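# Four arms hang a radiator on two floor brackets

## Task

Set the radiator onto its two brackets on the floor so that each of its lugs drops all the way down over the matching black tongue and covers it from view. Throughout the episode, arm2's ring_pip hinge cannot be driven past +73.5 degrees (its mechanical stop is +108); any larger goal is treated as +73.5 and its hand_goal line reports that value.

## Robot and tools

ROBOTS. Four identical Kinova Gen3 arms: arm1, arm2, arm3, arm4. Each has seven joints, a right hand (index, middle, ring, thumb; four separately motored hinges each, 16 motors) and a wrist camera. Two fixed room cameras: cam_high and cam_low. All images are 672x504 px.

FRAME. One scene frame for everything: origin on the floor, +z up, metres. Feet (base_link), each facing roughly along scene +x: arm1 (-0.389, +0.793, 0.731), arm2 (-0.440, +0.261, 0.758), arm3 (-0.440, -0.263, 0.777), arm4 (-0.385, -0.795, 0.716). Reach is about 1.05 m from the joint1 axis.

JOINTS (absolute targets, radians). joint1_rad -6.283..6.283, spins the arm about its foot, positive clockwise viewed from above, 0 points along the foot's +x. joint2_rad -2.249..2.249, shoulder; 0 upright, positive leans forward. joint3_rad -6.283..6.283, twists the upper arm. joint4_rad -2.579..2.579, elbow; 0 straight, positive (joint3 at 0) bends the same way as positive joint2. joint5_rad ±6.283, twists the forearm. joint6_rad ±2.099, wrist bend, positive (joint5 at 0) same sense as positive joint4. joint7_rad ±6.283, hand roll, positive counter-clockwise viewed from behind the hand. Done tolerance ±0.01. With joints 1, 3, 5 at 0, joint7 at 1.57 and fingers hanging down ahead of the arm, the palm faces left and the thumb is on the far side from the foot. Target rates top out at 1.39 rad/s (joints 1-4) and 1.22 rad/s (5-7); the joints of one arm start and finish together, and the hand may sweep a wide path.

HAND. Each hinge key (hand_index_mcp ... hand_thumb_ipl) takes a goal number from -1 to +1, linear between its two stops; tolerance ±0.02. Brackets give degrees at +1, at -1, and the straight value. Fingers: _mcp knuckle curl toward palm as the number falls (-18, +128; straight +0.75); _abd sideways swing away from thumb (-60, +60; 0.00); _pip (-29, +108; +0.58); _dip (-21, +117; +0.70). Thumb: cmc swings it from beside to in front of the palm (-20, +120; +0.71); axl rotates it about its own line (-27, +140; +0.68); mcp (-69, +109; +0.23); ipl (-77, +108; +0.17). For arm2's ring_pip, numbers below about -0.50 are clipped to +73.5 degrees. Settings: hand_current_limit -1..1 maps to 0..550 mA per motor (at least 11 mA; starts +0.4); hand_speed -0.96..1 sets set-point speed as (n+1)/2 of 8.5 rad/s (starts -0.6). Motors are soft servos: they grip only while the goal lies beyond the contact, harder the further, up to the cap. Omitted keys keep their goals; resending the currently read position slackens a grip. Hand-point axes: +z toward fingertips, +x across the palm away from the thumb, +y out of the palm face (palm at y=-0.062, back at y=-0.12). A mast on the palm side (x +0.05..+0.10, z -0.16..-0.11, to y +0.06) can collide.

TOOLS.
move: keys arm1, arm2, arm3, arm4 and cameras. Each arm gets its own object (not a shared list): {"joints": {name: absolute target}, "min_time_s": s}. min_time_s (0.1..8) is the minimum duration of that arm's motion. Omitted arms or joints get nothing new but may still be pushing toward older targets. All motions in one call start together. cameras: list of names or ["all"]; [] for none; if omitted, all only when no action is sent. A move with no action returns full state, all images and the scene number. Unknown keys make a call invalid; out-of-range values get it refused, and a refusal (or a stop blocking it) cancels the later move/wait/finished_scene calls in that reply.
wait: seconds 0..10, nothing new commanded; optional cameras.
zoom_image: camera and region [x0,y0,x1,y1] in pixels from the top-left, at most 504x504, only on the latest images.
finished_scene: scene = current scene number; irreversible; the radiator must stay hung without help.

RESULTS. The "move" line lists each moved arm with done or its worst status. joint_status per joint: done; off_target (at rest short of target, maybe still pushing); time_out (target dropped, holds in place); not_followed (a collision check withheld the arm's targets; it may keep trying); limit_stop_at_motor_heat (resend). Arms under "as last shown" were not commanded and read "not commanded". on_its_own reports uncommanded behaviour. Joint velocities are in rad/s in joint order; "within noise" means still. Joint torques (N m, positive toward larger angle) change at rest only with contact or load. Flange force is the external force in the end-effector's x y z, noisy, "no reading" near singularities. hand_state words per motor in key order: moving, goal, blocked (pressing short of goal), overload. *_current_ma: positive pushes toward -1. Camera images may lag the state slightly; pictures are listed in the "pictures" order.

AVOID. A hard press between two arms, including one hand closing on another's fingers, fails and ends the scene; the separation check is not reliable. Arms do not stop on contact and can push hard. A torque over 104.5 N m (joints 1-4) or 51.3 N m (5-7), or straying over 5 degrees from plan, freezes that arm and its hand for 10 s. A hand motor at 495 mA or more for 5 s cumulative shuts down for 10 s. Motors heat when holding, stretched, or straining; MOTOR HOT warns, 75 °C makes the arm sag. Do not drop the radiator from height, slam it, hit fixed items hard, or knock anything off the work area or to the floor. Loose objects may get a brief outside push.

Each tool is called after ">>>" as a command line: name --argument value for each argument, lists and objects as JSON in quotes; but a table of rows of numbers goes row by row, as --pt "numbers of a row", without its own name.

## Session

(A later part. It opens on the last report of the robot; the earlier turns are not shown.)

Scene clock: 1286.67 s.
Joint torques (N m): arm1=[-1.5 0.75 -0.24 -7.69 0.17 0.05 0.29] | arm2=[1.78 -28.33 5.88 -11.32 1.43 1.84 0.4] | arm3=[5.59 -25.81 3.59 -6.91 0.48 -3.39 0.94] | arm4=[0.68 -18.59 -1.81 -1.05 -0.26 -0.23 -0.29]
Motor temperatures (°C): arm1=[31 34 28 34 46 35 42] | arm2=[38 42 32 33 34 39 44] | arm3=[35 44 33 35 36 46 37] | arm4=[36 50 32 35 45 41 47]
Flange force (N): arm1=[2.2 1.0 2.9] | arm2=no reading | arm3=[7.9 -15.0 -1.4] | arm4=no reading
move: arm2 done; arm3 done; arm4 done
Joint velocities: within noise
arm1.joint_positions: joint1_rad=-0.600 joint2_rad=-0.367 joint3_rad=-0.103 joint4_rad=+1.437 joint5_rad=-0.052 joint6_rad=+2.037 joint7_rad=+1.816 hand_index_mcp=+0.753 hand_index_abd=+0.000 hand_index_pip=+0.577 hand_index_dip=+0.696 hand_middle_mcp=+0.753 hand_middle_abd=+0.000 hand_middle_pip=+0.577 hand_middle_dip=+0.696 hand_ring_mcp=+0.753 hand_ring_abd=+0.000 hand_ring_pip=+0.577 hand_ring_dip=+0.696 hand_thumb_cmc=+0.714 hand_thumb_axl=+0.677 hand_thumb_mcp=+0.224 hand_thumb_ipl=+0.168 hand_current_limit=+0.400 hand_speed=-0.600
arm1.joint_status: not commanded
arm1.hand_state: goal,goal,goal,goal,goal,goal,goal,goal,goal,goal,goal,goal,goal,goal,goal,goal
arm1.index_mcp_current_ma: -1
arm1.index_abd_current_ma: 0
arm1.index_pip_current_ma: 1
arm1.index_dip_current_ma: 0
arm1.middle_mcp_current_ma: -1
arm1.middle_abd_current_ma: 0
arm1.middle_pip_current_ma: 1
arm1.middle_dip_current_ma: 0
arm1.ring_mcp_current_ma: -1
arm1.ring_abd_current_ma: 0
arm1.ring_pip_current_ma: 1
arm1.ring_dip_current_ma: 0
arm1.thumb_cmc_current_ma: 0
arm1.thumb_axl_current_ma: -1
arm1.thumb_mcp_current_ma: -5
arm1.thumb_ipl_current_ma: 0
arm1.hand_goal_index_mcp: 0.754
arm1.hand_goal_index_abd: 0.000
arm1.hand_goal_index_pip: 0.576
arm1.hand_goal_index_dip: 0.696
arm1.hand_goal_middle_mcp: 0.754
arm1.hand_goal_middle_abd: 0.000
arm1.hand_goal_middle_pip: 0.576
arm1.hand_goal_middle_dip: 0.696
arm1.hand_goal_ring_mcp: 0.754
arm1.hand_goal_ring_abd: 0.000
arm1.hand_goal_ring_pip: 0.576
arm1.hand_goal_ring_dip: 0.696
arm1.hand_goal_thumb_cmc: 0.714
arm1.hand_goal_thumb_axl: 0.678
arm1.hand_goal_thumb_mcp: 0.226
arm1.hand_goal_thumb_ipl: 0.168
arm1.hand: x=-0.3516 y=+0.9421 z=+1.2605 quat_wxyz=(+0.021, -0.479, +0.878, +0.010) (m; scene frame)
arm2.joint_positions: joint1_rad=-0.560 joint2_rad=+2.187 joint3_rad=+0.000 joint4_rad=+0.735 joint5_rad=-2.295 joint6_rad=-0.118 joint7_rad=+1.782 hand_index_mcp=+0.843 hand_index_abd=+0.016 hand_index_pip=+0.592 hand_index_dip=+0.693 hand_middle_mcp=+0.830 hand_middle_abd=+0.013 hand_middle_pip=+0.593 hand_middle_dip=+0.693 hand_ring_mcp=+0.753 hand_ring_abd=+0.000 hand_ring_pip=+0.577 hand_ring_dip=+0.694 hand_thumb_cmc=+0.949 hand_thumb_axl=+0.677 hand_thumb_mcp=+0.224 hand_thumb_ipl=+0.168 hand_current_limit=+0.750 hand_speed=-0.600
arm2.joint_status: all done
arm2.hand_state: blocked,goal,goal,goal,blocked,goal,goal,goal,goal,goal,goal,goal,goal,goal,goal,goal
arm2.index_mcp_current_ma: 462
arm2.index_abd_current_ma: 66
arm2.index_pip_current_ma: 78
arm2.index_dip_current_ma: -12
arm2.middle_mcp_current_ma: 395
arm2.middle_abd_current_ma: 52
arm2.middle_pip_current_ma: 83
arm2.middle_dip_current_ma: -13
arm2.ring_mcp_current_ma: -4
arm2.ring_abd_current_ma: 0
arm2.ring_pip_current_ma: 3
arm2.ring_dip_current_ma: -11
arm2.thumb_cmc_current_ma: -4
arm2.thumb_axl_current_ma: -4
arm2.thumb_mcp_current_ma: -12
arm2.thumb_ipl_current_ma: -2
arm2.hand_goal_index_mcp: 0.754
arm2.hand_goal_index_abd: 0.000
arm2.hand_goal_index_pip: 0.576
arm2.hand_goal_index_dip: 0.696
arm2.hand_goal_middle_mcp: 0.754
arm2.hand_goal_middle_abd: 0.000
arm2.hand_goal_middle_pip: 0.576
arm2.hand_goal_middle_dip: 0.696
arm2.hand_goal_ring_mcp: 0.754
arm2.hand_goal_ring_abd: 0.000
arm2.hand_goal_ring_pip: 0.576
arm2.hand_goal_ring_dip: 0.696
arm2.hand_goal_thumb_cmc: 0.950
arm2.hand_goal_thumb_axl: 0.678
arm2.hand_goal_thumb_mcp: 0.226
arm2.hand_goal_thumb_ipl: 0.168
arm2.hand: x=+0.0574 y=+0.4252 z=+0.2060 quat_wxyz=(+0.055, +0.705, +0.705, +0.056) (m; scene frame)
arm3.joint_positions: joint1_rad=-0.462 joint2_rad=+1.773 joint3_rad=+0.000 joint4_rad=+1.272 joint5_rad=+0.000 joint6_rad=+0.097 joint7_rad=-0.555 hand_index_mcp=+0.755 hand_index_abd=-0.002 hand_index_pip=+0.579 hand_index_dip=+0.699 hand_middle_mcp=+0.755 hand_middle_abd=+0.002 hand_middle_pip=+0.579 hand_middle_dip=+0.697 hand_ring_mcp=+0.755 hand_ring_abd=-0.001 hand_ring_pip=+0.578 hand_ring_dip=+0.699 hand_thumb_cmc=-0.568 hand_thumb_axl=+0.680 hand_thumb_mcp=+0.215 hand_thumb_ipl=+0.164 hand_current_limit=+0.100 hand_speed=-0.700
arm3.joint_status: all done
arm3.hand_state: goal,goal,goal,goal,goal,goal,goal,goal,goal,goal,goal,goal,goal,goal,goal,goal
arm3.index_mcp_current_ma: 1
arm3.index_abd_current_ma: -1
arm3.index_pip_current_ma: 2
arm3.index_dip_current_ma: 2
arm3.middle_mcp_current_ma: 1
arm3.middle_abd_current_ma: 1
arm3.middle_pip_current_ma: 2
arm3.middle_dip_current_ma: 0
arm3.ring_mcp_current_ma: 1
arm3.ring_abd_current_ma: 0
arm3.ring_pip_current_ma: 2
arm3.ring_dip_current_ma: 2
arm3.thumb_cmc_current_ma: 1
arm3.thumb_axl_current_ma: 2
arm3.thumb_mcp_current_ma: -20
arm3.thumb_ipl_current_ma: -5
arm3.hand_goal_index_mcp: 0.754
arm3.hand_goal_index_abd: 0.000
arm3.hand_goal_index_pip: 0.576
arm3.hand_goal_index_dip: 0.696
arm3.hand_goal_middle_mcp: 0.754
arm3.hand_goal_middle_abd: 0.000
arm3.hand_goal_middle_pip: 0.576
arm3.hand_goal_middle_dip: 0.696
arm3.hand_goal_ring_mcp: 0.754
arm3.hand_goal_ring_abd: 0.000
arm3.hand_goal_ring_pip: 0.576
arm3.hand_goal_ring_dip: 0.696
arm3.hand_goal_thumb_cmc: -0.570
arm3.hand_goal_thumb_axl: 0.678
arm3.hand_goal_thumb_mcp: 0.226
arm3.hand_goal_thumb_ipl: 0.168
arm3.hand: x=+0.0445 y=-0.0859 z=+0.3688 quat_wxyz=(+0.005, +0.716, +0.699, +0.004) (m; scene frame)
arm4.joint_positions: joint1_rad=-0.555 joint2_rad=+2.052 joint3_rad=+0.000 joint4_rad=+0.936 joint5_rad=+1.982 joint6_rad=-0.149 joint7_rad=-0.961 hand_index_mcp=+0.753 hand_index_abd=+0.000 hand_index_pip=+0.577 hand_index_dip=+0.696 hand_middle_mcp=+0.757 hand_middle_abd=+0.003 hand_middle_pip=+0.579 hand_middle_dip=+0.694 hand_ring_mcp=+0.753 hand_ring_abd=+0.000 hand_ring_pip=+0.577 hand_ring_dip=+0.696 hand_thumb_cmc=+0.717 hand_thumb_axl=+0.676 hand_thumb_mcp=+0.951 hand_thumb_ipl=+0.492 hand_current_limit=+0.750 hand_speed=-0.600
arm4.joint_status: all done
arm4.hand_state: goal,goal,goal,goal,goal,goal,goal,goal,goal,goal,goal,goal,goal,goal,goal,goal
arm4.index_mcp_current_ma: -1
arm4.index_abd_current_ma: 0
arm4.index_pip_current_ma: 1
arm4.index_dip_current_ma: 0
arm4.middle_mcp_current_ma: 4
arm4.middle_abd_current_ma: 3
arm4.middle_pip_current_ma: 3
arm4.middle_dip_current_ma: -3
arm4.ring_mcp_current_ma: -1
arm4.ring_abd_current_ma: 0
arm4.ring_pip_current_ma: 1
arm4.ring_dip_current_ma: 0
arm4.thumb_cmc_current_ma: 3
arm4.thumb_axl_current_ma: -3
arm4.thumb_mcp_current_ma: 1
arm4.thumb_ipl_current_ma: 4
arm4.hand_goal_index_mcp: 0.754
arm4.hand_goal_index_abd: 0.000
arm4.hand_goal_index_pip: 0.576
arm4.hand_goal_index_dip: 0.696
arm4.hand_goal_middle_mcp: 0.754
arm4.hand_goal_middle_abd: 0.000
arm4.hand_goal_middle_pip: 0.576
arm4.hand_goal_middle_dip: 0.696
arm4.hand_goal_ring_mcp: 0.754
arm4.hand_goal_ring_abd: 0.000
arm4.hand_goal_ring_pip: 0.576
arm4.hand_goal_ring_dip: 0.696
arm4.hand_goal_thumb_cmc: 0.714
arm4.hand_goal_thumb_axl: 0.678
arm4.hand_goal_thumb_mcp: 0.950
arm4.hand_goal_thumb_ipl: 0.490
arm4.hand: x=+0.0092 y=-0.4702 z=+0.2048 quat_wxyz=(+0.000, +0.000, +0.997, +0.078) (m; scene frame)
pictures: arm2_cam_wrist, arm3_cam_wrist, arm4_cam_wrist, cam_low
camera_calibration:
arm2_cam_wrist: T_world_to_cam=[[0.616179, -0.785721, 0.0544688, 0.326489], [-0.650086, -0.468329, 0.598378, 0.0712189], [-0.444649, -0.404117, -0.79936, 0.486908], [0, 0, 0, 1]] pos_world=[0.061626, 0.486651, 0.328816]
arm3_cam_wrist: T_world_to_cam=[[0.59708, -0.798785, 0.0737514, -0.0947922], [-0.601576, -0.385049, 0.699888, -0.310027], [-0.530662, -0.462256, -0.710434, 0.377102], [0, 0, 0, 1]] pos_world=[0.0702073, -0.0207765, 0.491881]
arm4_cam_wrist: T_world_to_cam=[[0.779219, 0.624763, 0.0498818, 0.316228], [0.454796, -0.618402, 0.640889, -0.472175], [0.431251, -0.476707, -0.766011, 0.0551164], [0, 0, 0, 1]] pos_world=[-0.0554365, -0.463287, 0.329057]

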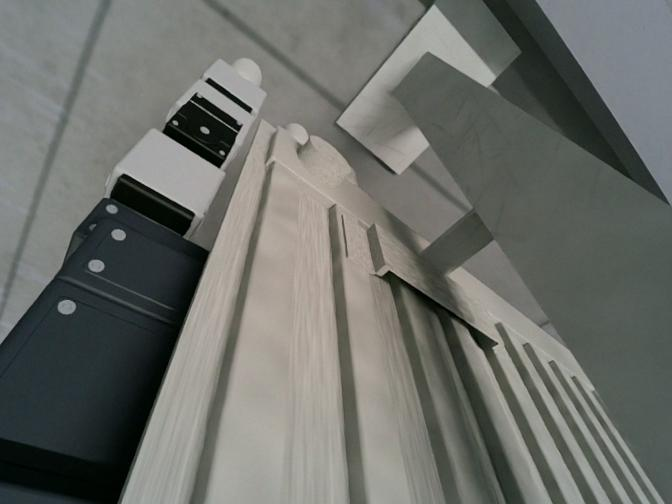

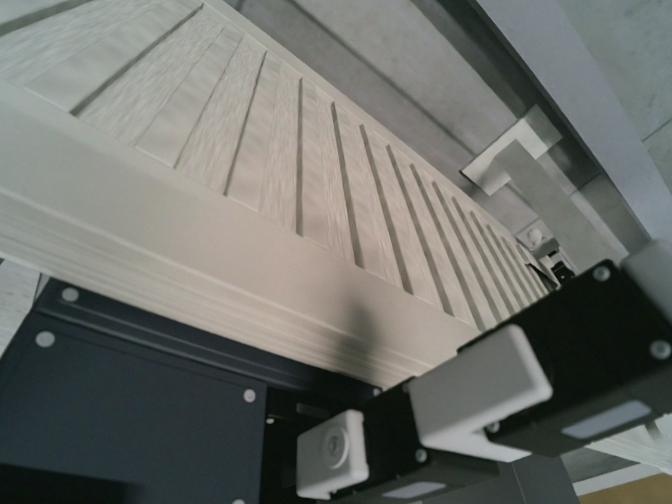

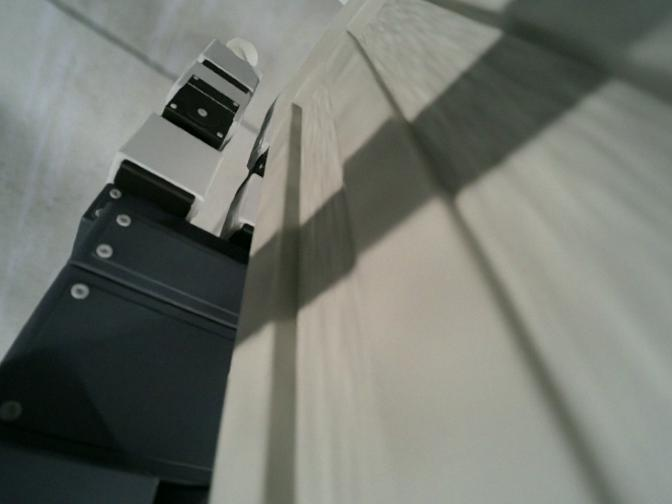

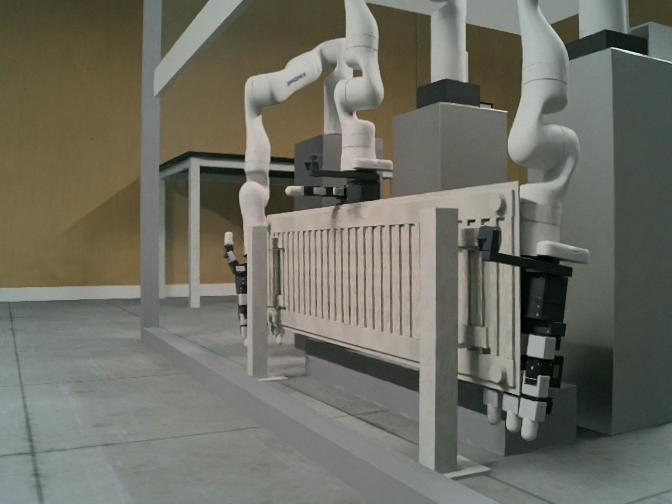

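>>> move --arm2 '{"joints":{"joint1_rad":-0.6133,"joint2_rad":2.1698,"joint3_rad":0,"joint4_rad":0.8788,"joint5_rad":-1.1417,"joint6_rad":-0.1055,"joint7_rad":0.5715},"min_time_s":4}' --arm4 '{"joints":{"joint1_rad":-0.4468,"joint2_rad":2.0464,"joint3_rad":0,"joint4_rad":1.0116,"joint5_rad":1.603,"joint6_rad":-0.1454,"joint7_rad":-0.4703},"min_time_s":3}' --arm3 '{"joints":{"joint1_rad":-0.4742,"joint2_rad":1.7701,"joint3_rad":0,"joint4_rad":1.3029,"joint5_rad":0,"joint6_rad":0.0686,"joint7_rad":-0.5662},"min_time_s":2}' --cameras '["cam_low","cam_high","arm3_cam_wrist"]'

>>> move --arm3 '{"joints":{"joint1_rad":-0.4726,"joint2_rad":1.5539,"joint3_rad":0,"joint4_rad":1.5426,"joint5_rad":0,"joint6_rad":0.045,"joint7_rad":-0.5646},"min_time_s":2.5}' --cameras '["all"]'

>>> zoom_image --camera "cam_low" --region '[440, 200, 520, 280]'

>>> zoom_image --camera "cam_low" --region '[440, 280, 520, 360]'

>>> zoom_image --camera "cam_low" --region '[235, 210, 305, 280]'

>>> zoom_image --camera "cam_low" --region '[235, 270, 305, 340]'

Scene clock: 1326.37 s.
Joint torques (N m): arm1=[-1.55 0.82 -0.12 -7.7 0.16 0.08 0.21] | arm2=[-0.25 -17.52 2 -1.48 0.26 -0.48 -0.18] | arm3=[2.81 -20.43 -1.04 0.22 -0.47 -0.03 0.17] | arm4=[0.66 -18.17 -1.83 -0.44 -0.18 -0.42 -0.27]
Motor temperatures (°C): arm1=[31 34 28 34 46 35 42] | arm2=[38 41 32 33 34 39 44] | arm3=[35 45 33 35 36 46 37] | arm4=[35 48 32 35 45 41 47]
Flange force (N): arm1=[2.3 1.1 3.1] | arm2=no reading | arm3=[6.7 -0.5 5.3] | arm4=no reading
move: arm2 done; arm3 done; arm4 done
Joint velocities: within noise
arm1: as last shown
arm2.joint_positions: joint1_rad=-0.613 joint2_rad=+2.170 joint3_rad=+0.000 joint4_rad=+0.879 joint5_rad=-1.142 joint6_rad=-0.105 joint7_rad=+0.572 hand_index_mcp=+0.757 hand_index_abd=-0.003 hand_index_pip=+0.579 hand_index_dip=+0.693 hand_middle_mcp=+0.757 hand_middle_abd=-0.003 hand_middle_pip=+0.579 hand_middle_dip=+0.693 hand_ring_mcp=+0.753 hand_ring_abd=+0.000 hand_ring_pip=+0.577 hand_ring_dip=+0.694 hand_thumb_cmc=+0.949 hand_thumb_axl=+0.677 hand_thumb_mcp=+0.224 hand_thumb_ipl=+0.168 hand_current_limit=+0.750 hand_speed=-0.600
arm2.joint_status: all done
arm2.hand_state: goal,goal,goal,goal,goal,goal,goal,goal,goal,goal,goal,goal,goal,goal,goal,goal
arm2.index_mcp_current_ma: 15
arm2.index_abd_current_ma: -13
arm2.index_pip_current_ma: 14
arm2.index_dip_current_ma: -12
arm2.middle_mcp_current_ma: 16
arm2.middle_abd_current_ma: -12
arm2.middle_pip_current_ma: 14
arm2.middle_dip_current_ma: -13
arm2.ring_mcp_current_ma: -4
arm2.ring_abd_current_ma: 0
arm2.ring_pip_current_ma: 3
arm2.ring_dip_current_ma: -11
arm2.thumb_cmc_current_ma: -4
arm2.thumb_axl_current_ma: -4
arm2.thumb_mcp_current_ma: -12
arm2.thumb_ipl_current_ma: -2
arm2.hand_goal_index_mcp: 0.754
arm2.hand_goal_index_abd: 0.000
arm2.hand_goal_index_pip: 0.576
arm2.hand_goal_index_dip: 0.696
arm2.hand_goal_middle_mcp: 0.754
arm2.hand_goal_middle_abd: 0.000
arm2.hand_goal_middle_pip: 0.576
arm2.hand_goal_middle_dip: 0.696
arm2.hand_goal_ring_mcp: 0.754
arm2.hand_goal_ring_abd: 0.000
arm2.hand_goal_ring_pip: 0.576
arm2.hand_goal_ring_dip: 0.696
arm2.hand_goal_thumb_cmc: 0.950
arm2.hand_goal_thumb_axl: 0.678
arm2.hand_goal_thumb_mcp: 0.226
arm2.hand_goal_thumb_ipl: 0.168
arm2.hand: x=+0.0175 y=+0.4248 z=+0.2060 quat_wxyz=(+0.055, +0.705, +0.705, +0.056) (m; scene frame)
arm3.joint_positions: joint1_rad=-0.474 joint2_rad=+1.770 joint3_rad=+0.000 joint4_rad=+1.303 joint5_rad=+0.000 joint6_rad=+0.069 joint7_rad=-0.566 hand_index_mcp=+0.755 hand_index_abd=-0.002 hand_index_pip=+0.579 hand_index_dip=+0.699 hand_middle_mcp=+0.755 hand_middle_abd=+0.002 hand_middle_pip=+0.579 hand_middle_dip=+0.697 hand_ring_mcp=+0.755 hand_ring_abd=-0.001 hand_ring_pip=+0.578 hand_ring_dip=+0.699 hand_thumb_cmc=-0.568 hand_thumb_axl=+0.680 hand_thumb_mcp=+0.215 hand_thumb_ipl=+0.164 hand_current_limit=+0.100 hand_speed=-0.700
arm3.joint_status: all done
arm3.hand_state: goal,goal,goal,goal,goal,goal,goal,goal,goal,goal,goal,goal,goal,goal,goal,goal
arm3.index_mcp_current_ma: 1
arm3.index_abd_current_ma: -1
arm3.index_pip_current_ma: 2
arm3.index_dip_current_ma: 2
arm3.middle_mcp_current_ma: 1
arm3.middle_abd_current_ma: 1
arm3.middle_pip_current_ma: 2
arm3.middle_dip_current_ma: 0
arm3.ring_mcp_current_ma: 1
arm3.ring_abd_current_ma: 0
arm3.ring_pip_current_ma: 2
arm3.ring_dip_current_ma: 2
arm3.thumb_cmc_current_ma: 1
arm3.thumb_axl_current_ma: 2
arm3.thumb_mcp_current_ma: -20
arm3.thumb_ipl_current_ma: -5
arm3.hand_goal_index_mcp: 0.754
arm3.hand_goal_index_abd: 0.000
arm3.hand_goal_index_pip: 0.576
arm3.hand_goal_index_dip: 0.696
arm3.hand_goal_middle_mcp: 0.754
arm3.hand_goal_middle_abd: 0.000
arm3.hand_goal_middle_pip: 0.576
arm3.hand_goal_middle_dip: 0.696
arm3.hand_goal_ring_mcp: 0.754
arm3.hand_goal_ring_abd: 0.000
arm3.hand_goal_ring_pip: 0.576
arm3.hand_goal_ring_dip: 0.696
arm3.hand_goal_thumb_cmc: -0.570
arm3.hand_goal_thumb_axl: 0.678
arm3.hand_goal_thumb_mcp: 0.226
arm3.hand_goal_thumb_ipl: 0.168
arm3.hand: x=+0.0347 y=-0.0857 z=+0.3690 quat_wxyz=(+0.005, +0.716, +0.699, +0.004) (m; scene frame)
arm4.joint_positions: joint1_rad=-0.447 joint2_rad=+2.046 joint3_rad=+0.000 joint4_rad=+1.012 joint5_rad=+1.603 joint6_rad=-0.145 joint7_rad=-0.470 hand_index_mcp=+0.753 hand_index_abd=+0.000 hand_index_pip=+0.577 hand_index_dip=+0.696 hand_middle_mcp=+0.757 hand_middle_abd=+0.003 hand_middle_pip=+0.578 hand_middle_dip=+0.694 hand_ring_mcp=+0.753 hand_ring_abd=+0.000 hand_ring_pip=+0.577 hand_ring_dip=+0.696 hand_thumb_cmc=+0.717 hand_thumb_axl=+0.676 hand_thumb_mcp=+0.951 hand_thumb_ipl=+0.492 hand_current_limit=+0.750 hand_speed=-0.600
arm4.joint_status: all done
arm4.hand_state: goal,goal,goal,goal,goal,goal,goal,goal,goal,goal,goal,goal,goal,goal,goal,goal
arm4.index_mcp_current_ma: -1
arm4.index_abd_current_ma: 0
arm4.index_pip_current_ma: 1
arm4.index_dip_current_ma: 0
arm4.middle_mcp_current_ma: 4
arm4.middle_abd_current_ma: 3
arm4.middle_pip_current_ma: 3
arm4.middle_dip_current_ma: -3
arm4.ring_mcp_current_ma: -1
arm4.ring_abd_current_ma: 0
arm4.ring_pip_current_ma: 1
arm4.ring_dip_current_ma: 0
arm4.thumb_cmc_current_ma: 3
arm4.thumb_axl_current_ma: -3
arm4.thumb_mcp_current_ma: 1
arm4.thumb_ipl_current_ma: 4
arm4.hand_goal_index_mcp: 0.754
arm4.hand_goal_index_abd: 0.000
arm4.hand_goal_index_pip: 0.576
arm4.hand_goal_index_dip: 0.696
arm4.hand_goal_middle_mcp: 0.754
arm4.hand_goal_middle_abd: 0.000
arm4.hand_goal_middle_pip: 0.576
arm4.hand_goal_middle_dip: 0.696
arm4.hand_goal_ring_mcp: 0.754
arm4.hand_goal_ring_abd: 0.000
arm4.hand_goal_ring_pip: 0.576
arm4.hand_goal_ring_dip: 0.696
arm4.hand_goal_thumb_cmc: 0.714
arm4.hand_goal_thumb_axl: 0.678
arm4.hand_goal_thumb_mcp: 0.950
arm4.hand_goal_thumb_ipl: 0.490
arm4.hand: x=+0.0095 y=-0.5203 z=+0.2049 quat_wxyz=(+0.000, +0.000, +0.997, +0.078) (m; scene frame)
pictures: arm3_cam_wrist, cam_high, cam_low
camera_calibration:
arm3_cam_wrist: T_world_to_cam=[[0.597155, -0.79873, 0.0737335, -0.0887833], [-0.601598, -0.385172, 0.699802, -0.315875], [-0.530553, -0.462248, -0.710521, 0.372101], [0, 0, 0, 1]] pos_world=[0.0604068, -0.0205771, 0.491981]

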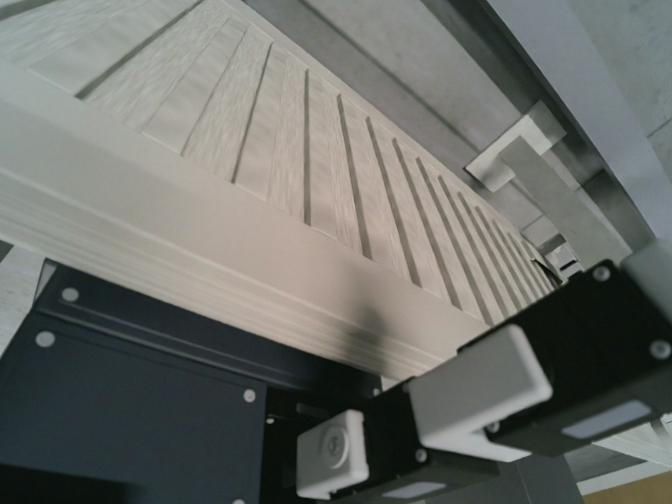

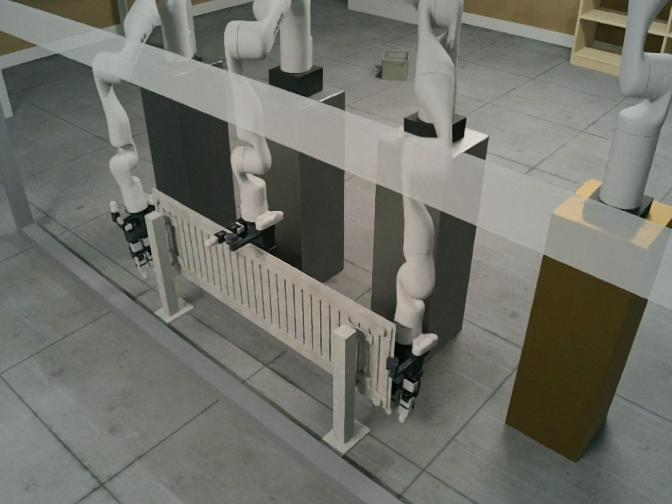

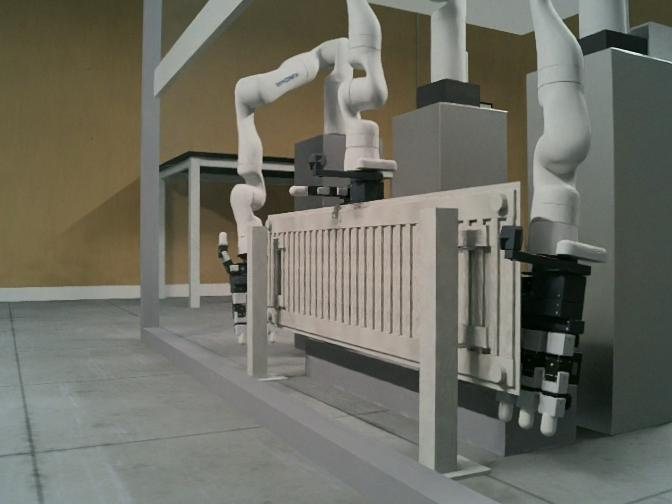

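Scene clock: 1329.20 s.
Joint torques (N m): arm1=[-1.5 0.65 -0.28 -7.63 0.1 0.04 0.2] | arm2=[-0.25 -17.49 2.01 -1.38 0.24 -0.45 -0.23] | arm3=[2.86 -20.6 -1.07 0.46 -0.48 -0.01 0.15] | arm4=[0.66 -18.18 -1.76 -0.49 -0.18 -0.4 -0.33]
Motor temperatures (°C): arm1=[31 34 28 34 46 35 42] | arm2=[38 41 32 33 34 39 44] | arm3=[35 45 33 35 36 46 37] | arm4=[35 48 32 35 45 41 47]
Flange force (N): arm1=[2.1 0.4 2.5] | arm2=no reading | arm3=[6.7 -0.5 4.7] | arm4=no reading
move: arm3 done
Joint velocities: within noise
arm1: as last shown
arm2.joint_positions: joint1_rad=-0.613 joint2_rad=+2.170 joint3_rad=+0.000 joint4_rad=+0.879 joint5_rad=-1.142 joint6_rad=-0.105 joint7_rad=+0.571 hand_index_mcp=+0.757 hand_index_abd=-0.003 hand_index_pip=+0.579 hand_index_dip=+0.693 hand_middle_mcp=+0.757 hand_middle_abd=-0.003 hand_middle_pip=+0.579 hand_middle_dip=+0.693 hand_ring_mcp=+0.753 hand_ring_abd=+0.000 hand_ring_pip=+0.577 hand_ring_dip=+0.694 hand_thumb_cmc=+0.949 hand_thumb_axl=+0.677 hand_thumb_mcp=+0.224 hand_thumb_ipl=+0.168 hand_current_limit=+0.750 hand_speed=-0.600
arm2.joint_status: not commanded
arm2.hand_state: goal,goal,goal,goal,goal,goal,goal,goal,goal,goal,goal,goal,goal,goal,goal,goal
arm2.index_mcp_current_ma: 15
arm2.index_abd_current_ma: -13
arm2.index_pip_current_ma: 14
arm2.index_dip_current_ma: -12
arm2.middle_mcp_current_ma: 16
arm2.middle_abd_current_ma: -12
arm2.middle_pip_current_ma: 14
arm2.middle_dip_current_ma: -13
arm2.ring_mcp_current_ma: -4
arm2.ring_abd_current_ma: 0
arm2.ring_pip_current_ma: 3
arm2.ring_dip_current_ma: -11
arm2.thumb_cmc_current_ma: -4
arm2.thumb_axl_current_ma: -4
arm2.thumb_mcp_current_ma: -12
arm2.thumb_ipl_current_ma: -2
arm2.hand_goal_index_mcp: 0.754
arm2.hand_goal_index_abd: 0.000
arm2.hand_goal_index_pip: 0.576
arm2.hand_goal_index_dip: 0.696
arm2.hand_goal_middle_mcp: 0.754
arm2.hand_goal_middle_abd: 0.000
arm2.hand_goal_middle_pip: 0.576
arm2.hand_goal_middle_dip: 0.696
arm2.hand_goal_ring_mcp: 0.754
arm2.hand_goal_ring_abd: 0.000
arm2.hand_goal_ring_pip: 0.576
arm2.hand_goal_ring_dip: 0.696
arm2.hand_goal_thumb_cmc: 0.950
arm2.hand_goal_thumb_axl: 0.678
arm2.hand_goal_thumb_mcp: 0.226
arm2.hand_goal_thumb_ipl: 0.168
arm2.hand: x=+0.0175 y=+0.4248 z=+0.2060 quat_wxyz=(+0.055, +0.705, +0.705, +0.056) (m; scene frame)
arm3.joint_positions: joint1_rad=-0.473 joint2_rad=+1.554 joint3_rad=+0.000 joint4_rad=+1.543 joint5_rad=+0.000 joint6_rad=+0.045 joint7_rad=-0.565 hand_index_mcp=+0.755 hand_index_abd=-0.002 hand_index_pip=+0.579 hand_index_dip=+0.699 hand_middle_mcp=+0.755 hand_middle_abd=+0.002 hand_middle_pip=+0.579 hand_middle_dip=+0.697 hand_ring_mcp=+0.755 hand_ring_abd=-0.001 hand_ring_pip=+0.578 hand_ring_dip=+0.699 hand_thumb_cmc=-0.568 hand_thumb_axl=+0.680 hand_thumb_mcp=+0.215 hand_thumb_ipl=+0.164 hand_current_limit=+0.100 hand_speed=-0.700
arm3.joint_status: all done
arm3.hand_state: goal,goal,goal,goal,goal,goal,goal,goal,goal,goal,goal,goal,goal,goal,goal,goal
arm3.index_mcp_current_ma: 1
arm3.index_abd_current_ma: -1
arm3.index_pip_current_ma: 2
arm3.index_dip_current_ma: 2
arm3.middle_mcp_current_ma: 1
arm3.middle_abd_current_ma: 1
arm3.middle_pip_current_ma: 2
arm3.middle_dip_current_ma: 0
arm3.ring_mcp_current_ma: 1
arm3.ring_abd_current_ma: 0
arm3.ring_pip_current_ma: 2
arm3.ring_dip_current_ma: 2
arm3.thumb_cmc_current_ma: 1
arm3.thumb_axl_current_ma: 2
arm3.thumb_mcp_current_ma: -20
arm3.thumb_ipl_current_ma: -5
arm3.hand_goal_index_mcp: 0.754
arm3.hand_goal_index_abd: 0.000
arm3.hand_goal_index_pip: 0.576
arm3.hand_goal_index_dip: 0.696
arm3.hand_goal_middle_mcp: 0.754
arm3.hand_goal_middle_abd: 0.000
arm3.hand_goal_middle_pip: 0.576
arm3.hand_goal_middle_dip: 0.696
arm3.hand_goal_ring_mcp: 0.754
arm3.hand_goal_ring_abd: 0.000
arm3.hand_goal_ring_pip: 0.576
arm3.hand_goal_ring_dip: 0.696
arm3.hand_goal_thumb_cmc: -0.570
arm3.hand_goal_thumb_axl: 0.678
arm3.hand_goal_thumb_mcp: 0.226
arm3.hand_goal_thumb_ipl: 0.168
arm3.hand: x=+0.0347 y=-0.0857 z=+0.4590 quat_wxyz=(+0.005, +0.716, +0.699, +0.004) (m; scene frame)
arm4.joint_positions: joint1_rad=-0.447 joint2_rad=+2.046 joint3_rad=+0.000 joint4_rad=+1.012 joint5_rad=+1.603 joint6_rad=-0.145 joint7_rad=-0.470 hand_index_mcp=+0.753 hand_index_abd=+0.000 hand_index_pip=+0.577 hand_index_dip=+0.696 hand_middle_mcp=+0.757 hand_middle_abd=+0.003 hand_middle_pip=+0.578 hand_middle_dip=+0.694 hand_ring_mcp=+0.753 hand_ring_abd=+0.000 hand_ring_pip=+0.577 hand_ring_dip=+0.696 hand_thumb_cmc=+0.717 hand_thumb_axl=+0.676 hand_thumb_mcp=+0.951 hand_thumb_ipl=+0.492 hand_current_limit=+0.750 hand_speed=-0.600
arm4.joint_status: not commanded
arm4.hand_state: goal,goal,goal,goal,goal,goal,goal,goal,goal,goal,goal,goal,goal,goal,goal,goal
arm4.index_mcp_current_ma: -1
arm4.index_abd_current_ma: 0
arm4.index_pip_current_ma: 1
arm4.index_dip_current_ma: 0
arm4.middle_mcp_current_ma: 4
arm4.middle_abd_current_ma: 3
arm4.middle_pip_current_ma: 3
arm4.middle_dip_current_ma: -3
arm4.ring_mcp_current_ma: -1
arm4.ring_abd_current_ma: 0
arm4.ring_pip_current_ma: 1
arm4.ring_dip_current_ma: 0
arm4.thumb_cmc_current_ma: 3
arm4.thumb_axl_current_ma: -3
arm4.thumb_mcp_current_ma: 1
arm4.thumb_ipl_current_ma: 4
arm4.hand_goal_index_mcp: 0.754
arm4.hand_goal_index_abd: 0.000
arm4.hand_goal_index_pip: 0.576
arm4.hand_goal_index_dip: 0.696
arm4.hand_goal_middle_mcp: 0.754
arm4.hand_goal_middle_abd: 0.000
arm4.hand_goal_middle_pip: 0.576
arm4.hand_goal_middle_dip: 0.696
arm4.hand_goal_ring_mcp: 0.754
arm4.hand_goal_ring_abd: 0.000
arm4.hand_goal_ring_pip: 0.576
arm4.hand_goal_ring_dip: 0.696
arm4.hand_goal_thumb_cmc: 0.714
arm4.hand_goal_thumb_axl: 0.678
arm4.hand_goal_thumb_mcp: 0.950
arm4.hand_goal_thumb_ipl: 0.490
arm4.hand: x=+0.0095 y=-0.5203 z=+0.2049 quat_wxyz=(+0.000, +0.000, +0.997, +0.078) (m; scene frame)
pictures: arm1_cam_wrist, arm2_cam_wrist, arm3_cam_wrist, arm4_cam_wrist, cam_high, cam_low
camera_calibration:
arm1_cam_wrist: T_world_to_cam=[[-0.126666, 0.991413, 0.0324913, -0.989428], [0.66894, 0.0611879, 0.740793, -0.800473], [0.732444, 0.115568, -0.670947, 1.11833], [0, 0, 0, 1]] pos_world=[-0.408969, 0.900669, 1.37547]
arm2_cam_wrist: T_world_to_cam=[[0.616509, -0.785464, 0.0544289, 0.350641], [-0.649852, -0.4686, 0.59842, 0.0452051], [-0.444532, -0.404302, -0.799332, 0.469083], [0, 0, 0, 1]] pos_world=[0.0217258, 0.48625, 0.328816]
arm3_cam_wrist: T_world_to_cam=[[0.597111, -0.798759, 0.0737747, -0.095441], [-0.601675, -0.385151, 0.699748, -0.37882], [-0.530515, -0.462215, -0.710571, 0.436074], [0, 0, 0, 1]] pos_world=[0.0604066, -0.020577, 0.581981]
arm4_cam_wrist: T_world_to_cam=[[0.779375, 0.624557, 0.0500293, 0.347149], [0.454515, -0.618525, 0.640971, -0.503397], [0.431267, -0.476817, -0.765933, 0.0310231], [0, 0, 0, 1]] pos_world=[-0.055137, -0.513386, 0.329057]

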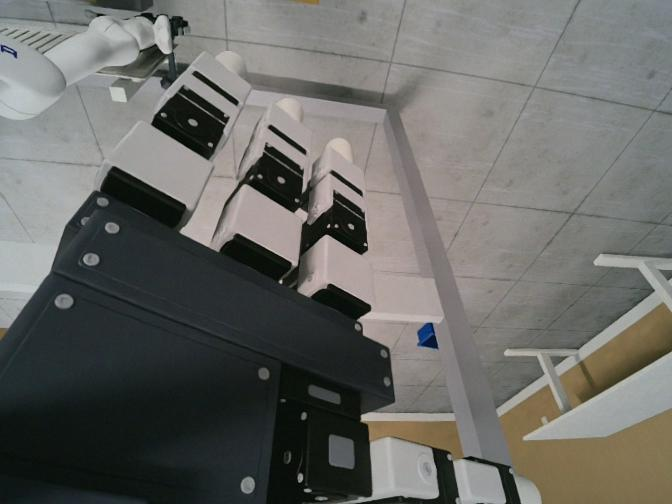

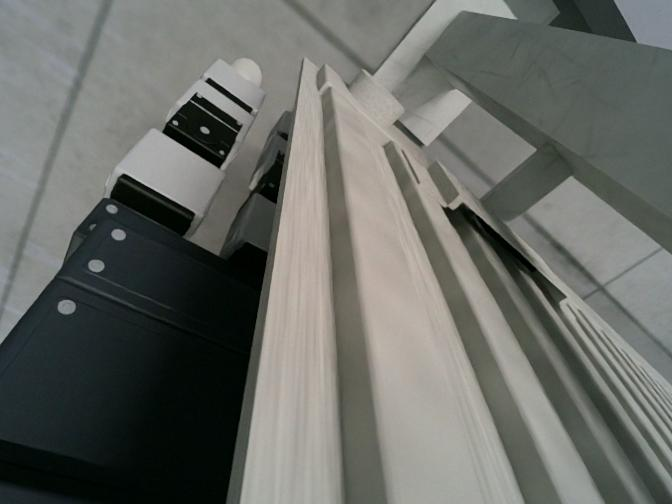

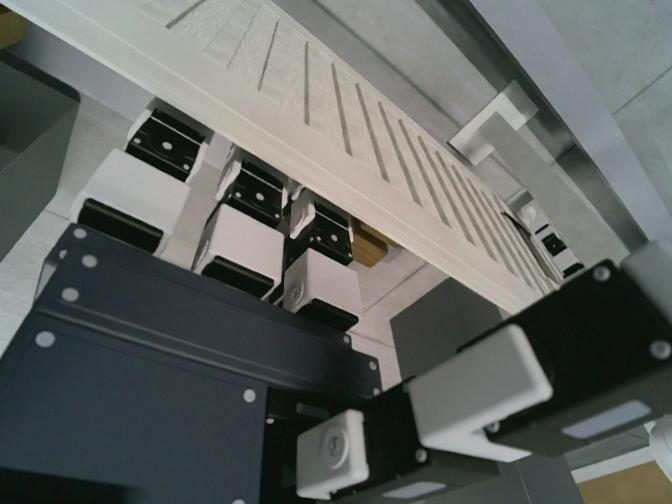

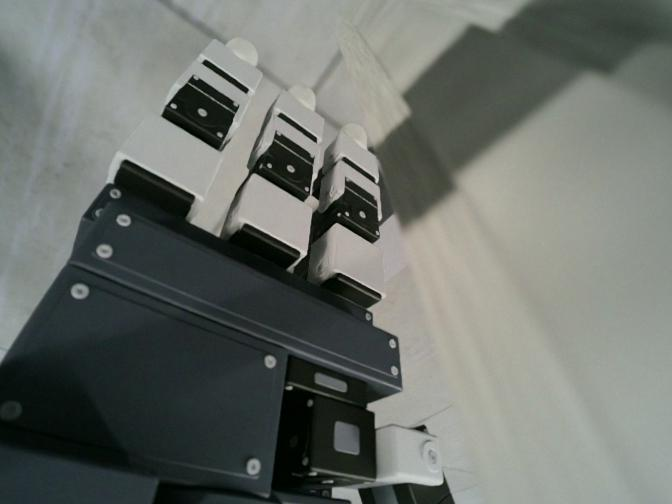

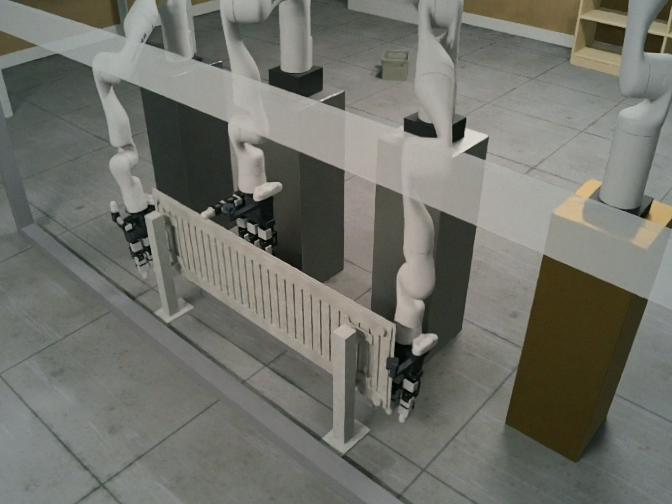

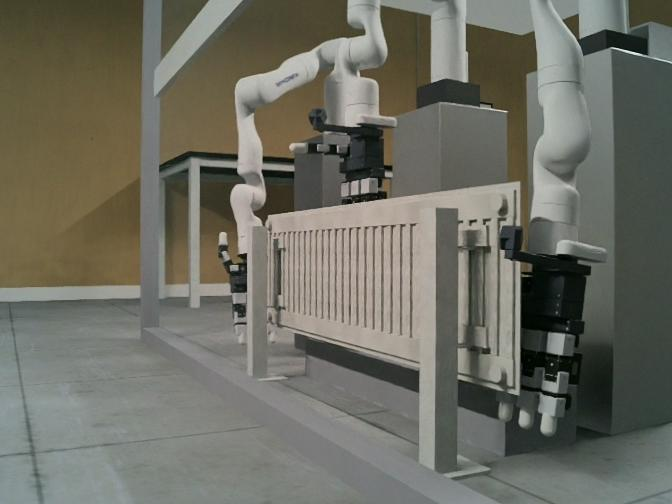

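Scaled by 6.300.

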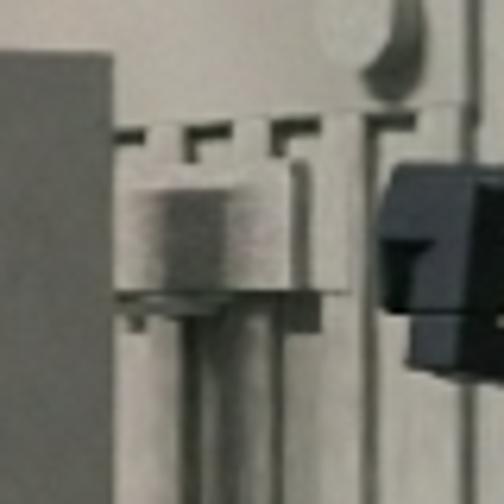

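Scaled by 6.300.

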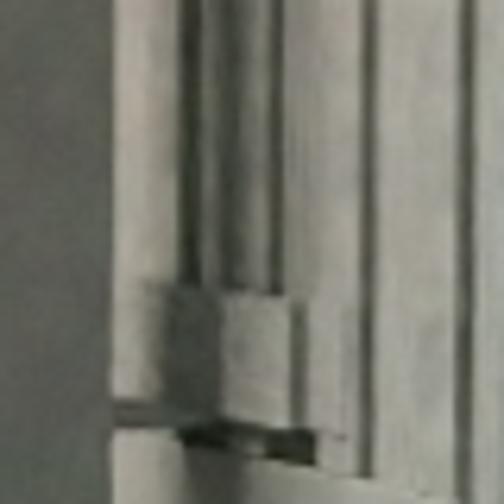

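Scaled by 7.200.

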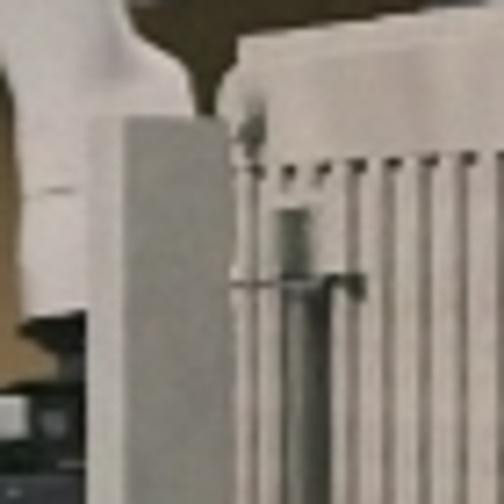

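Scaled by 7.200.

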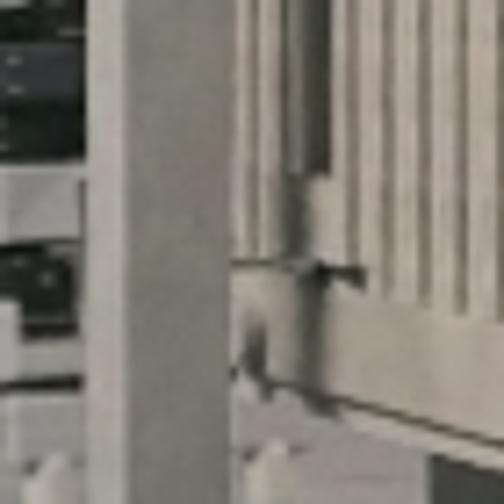

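>>> finished_scene --scene 2

The scene is finished: the task was done.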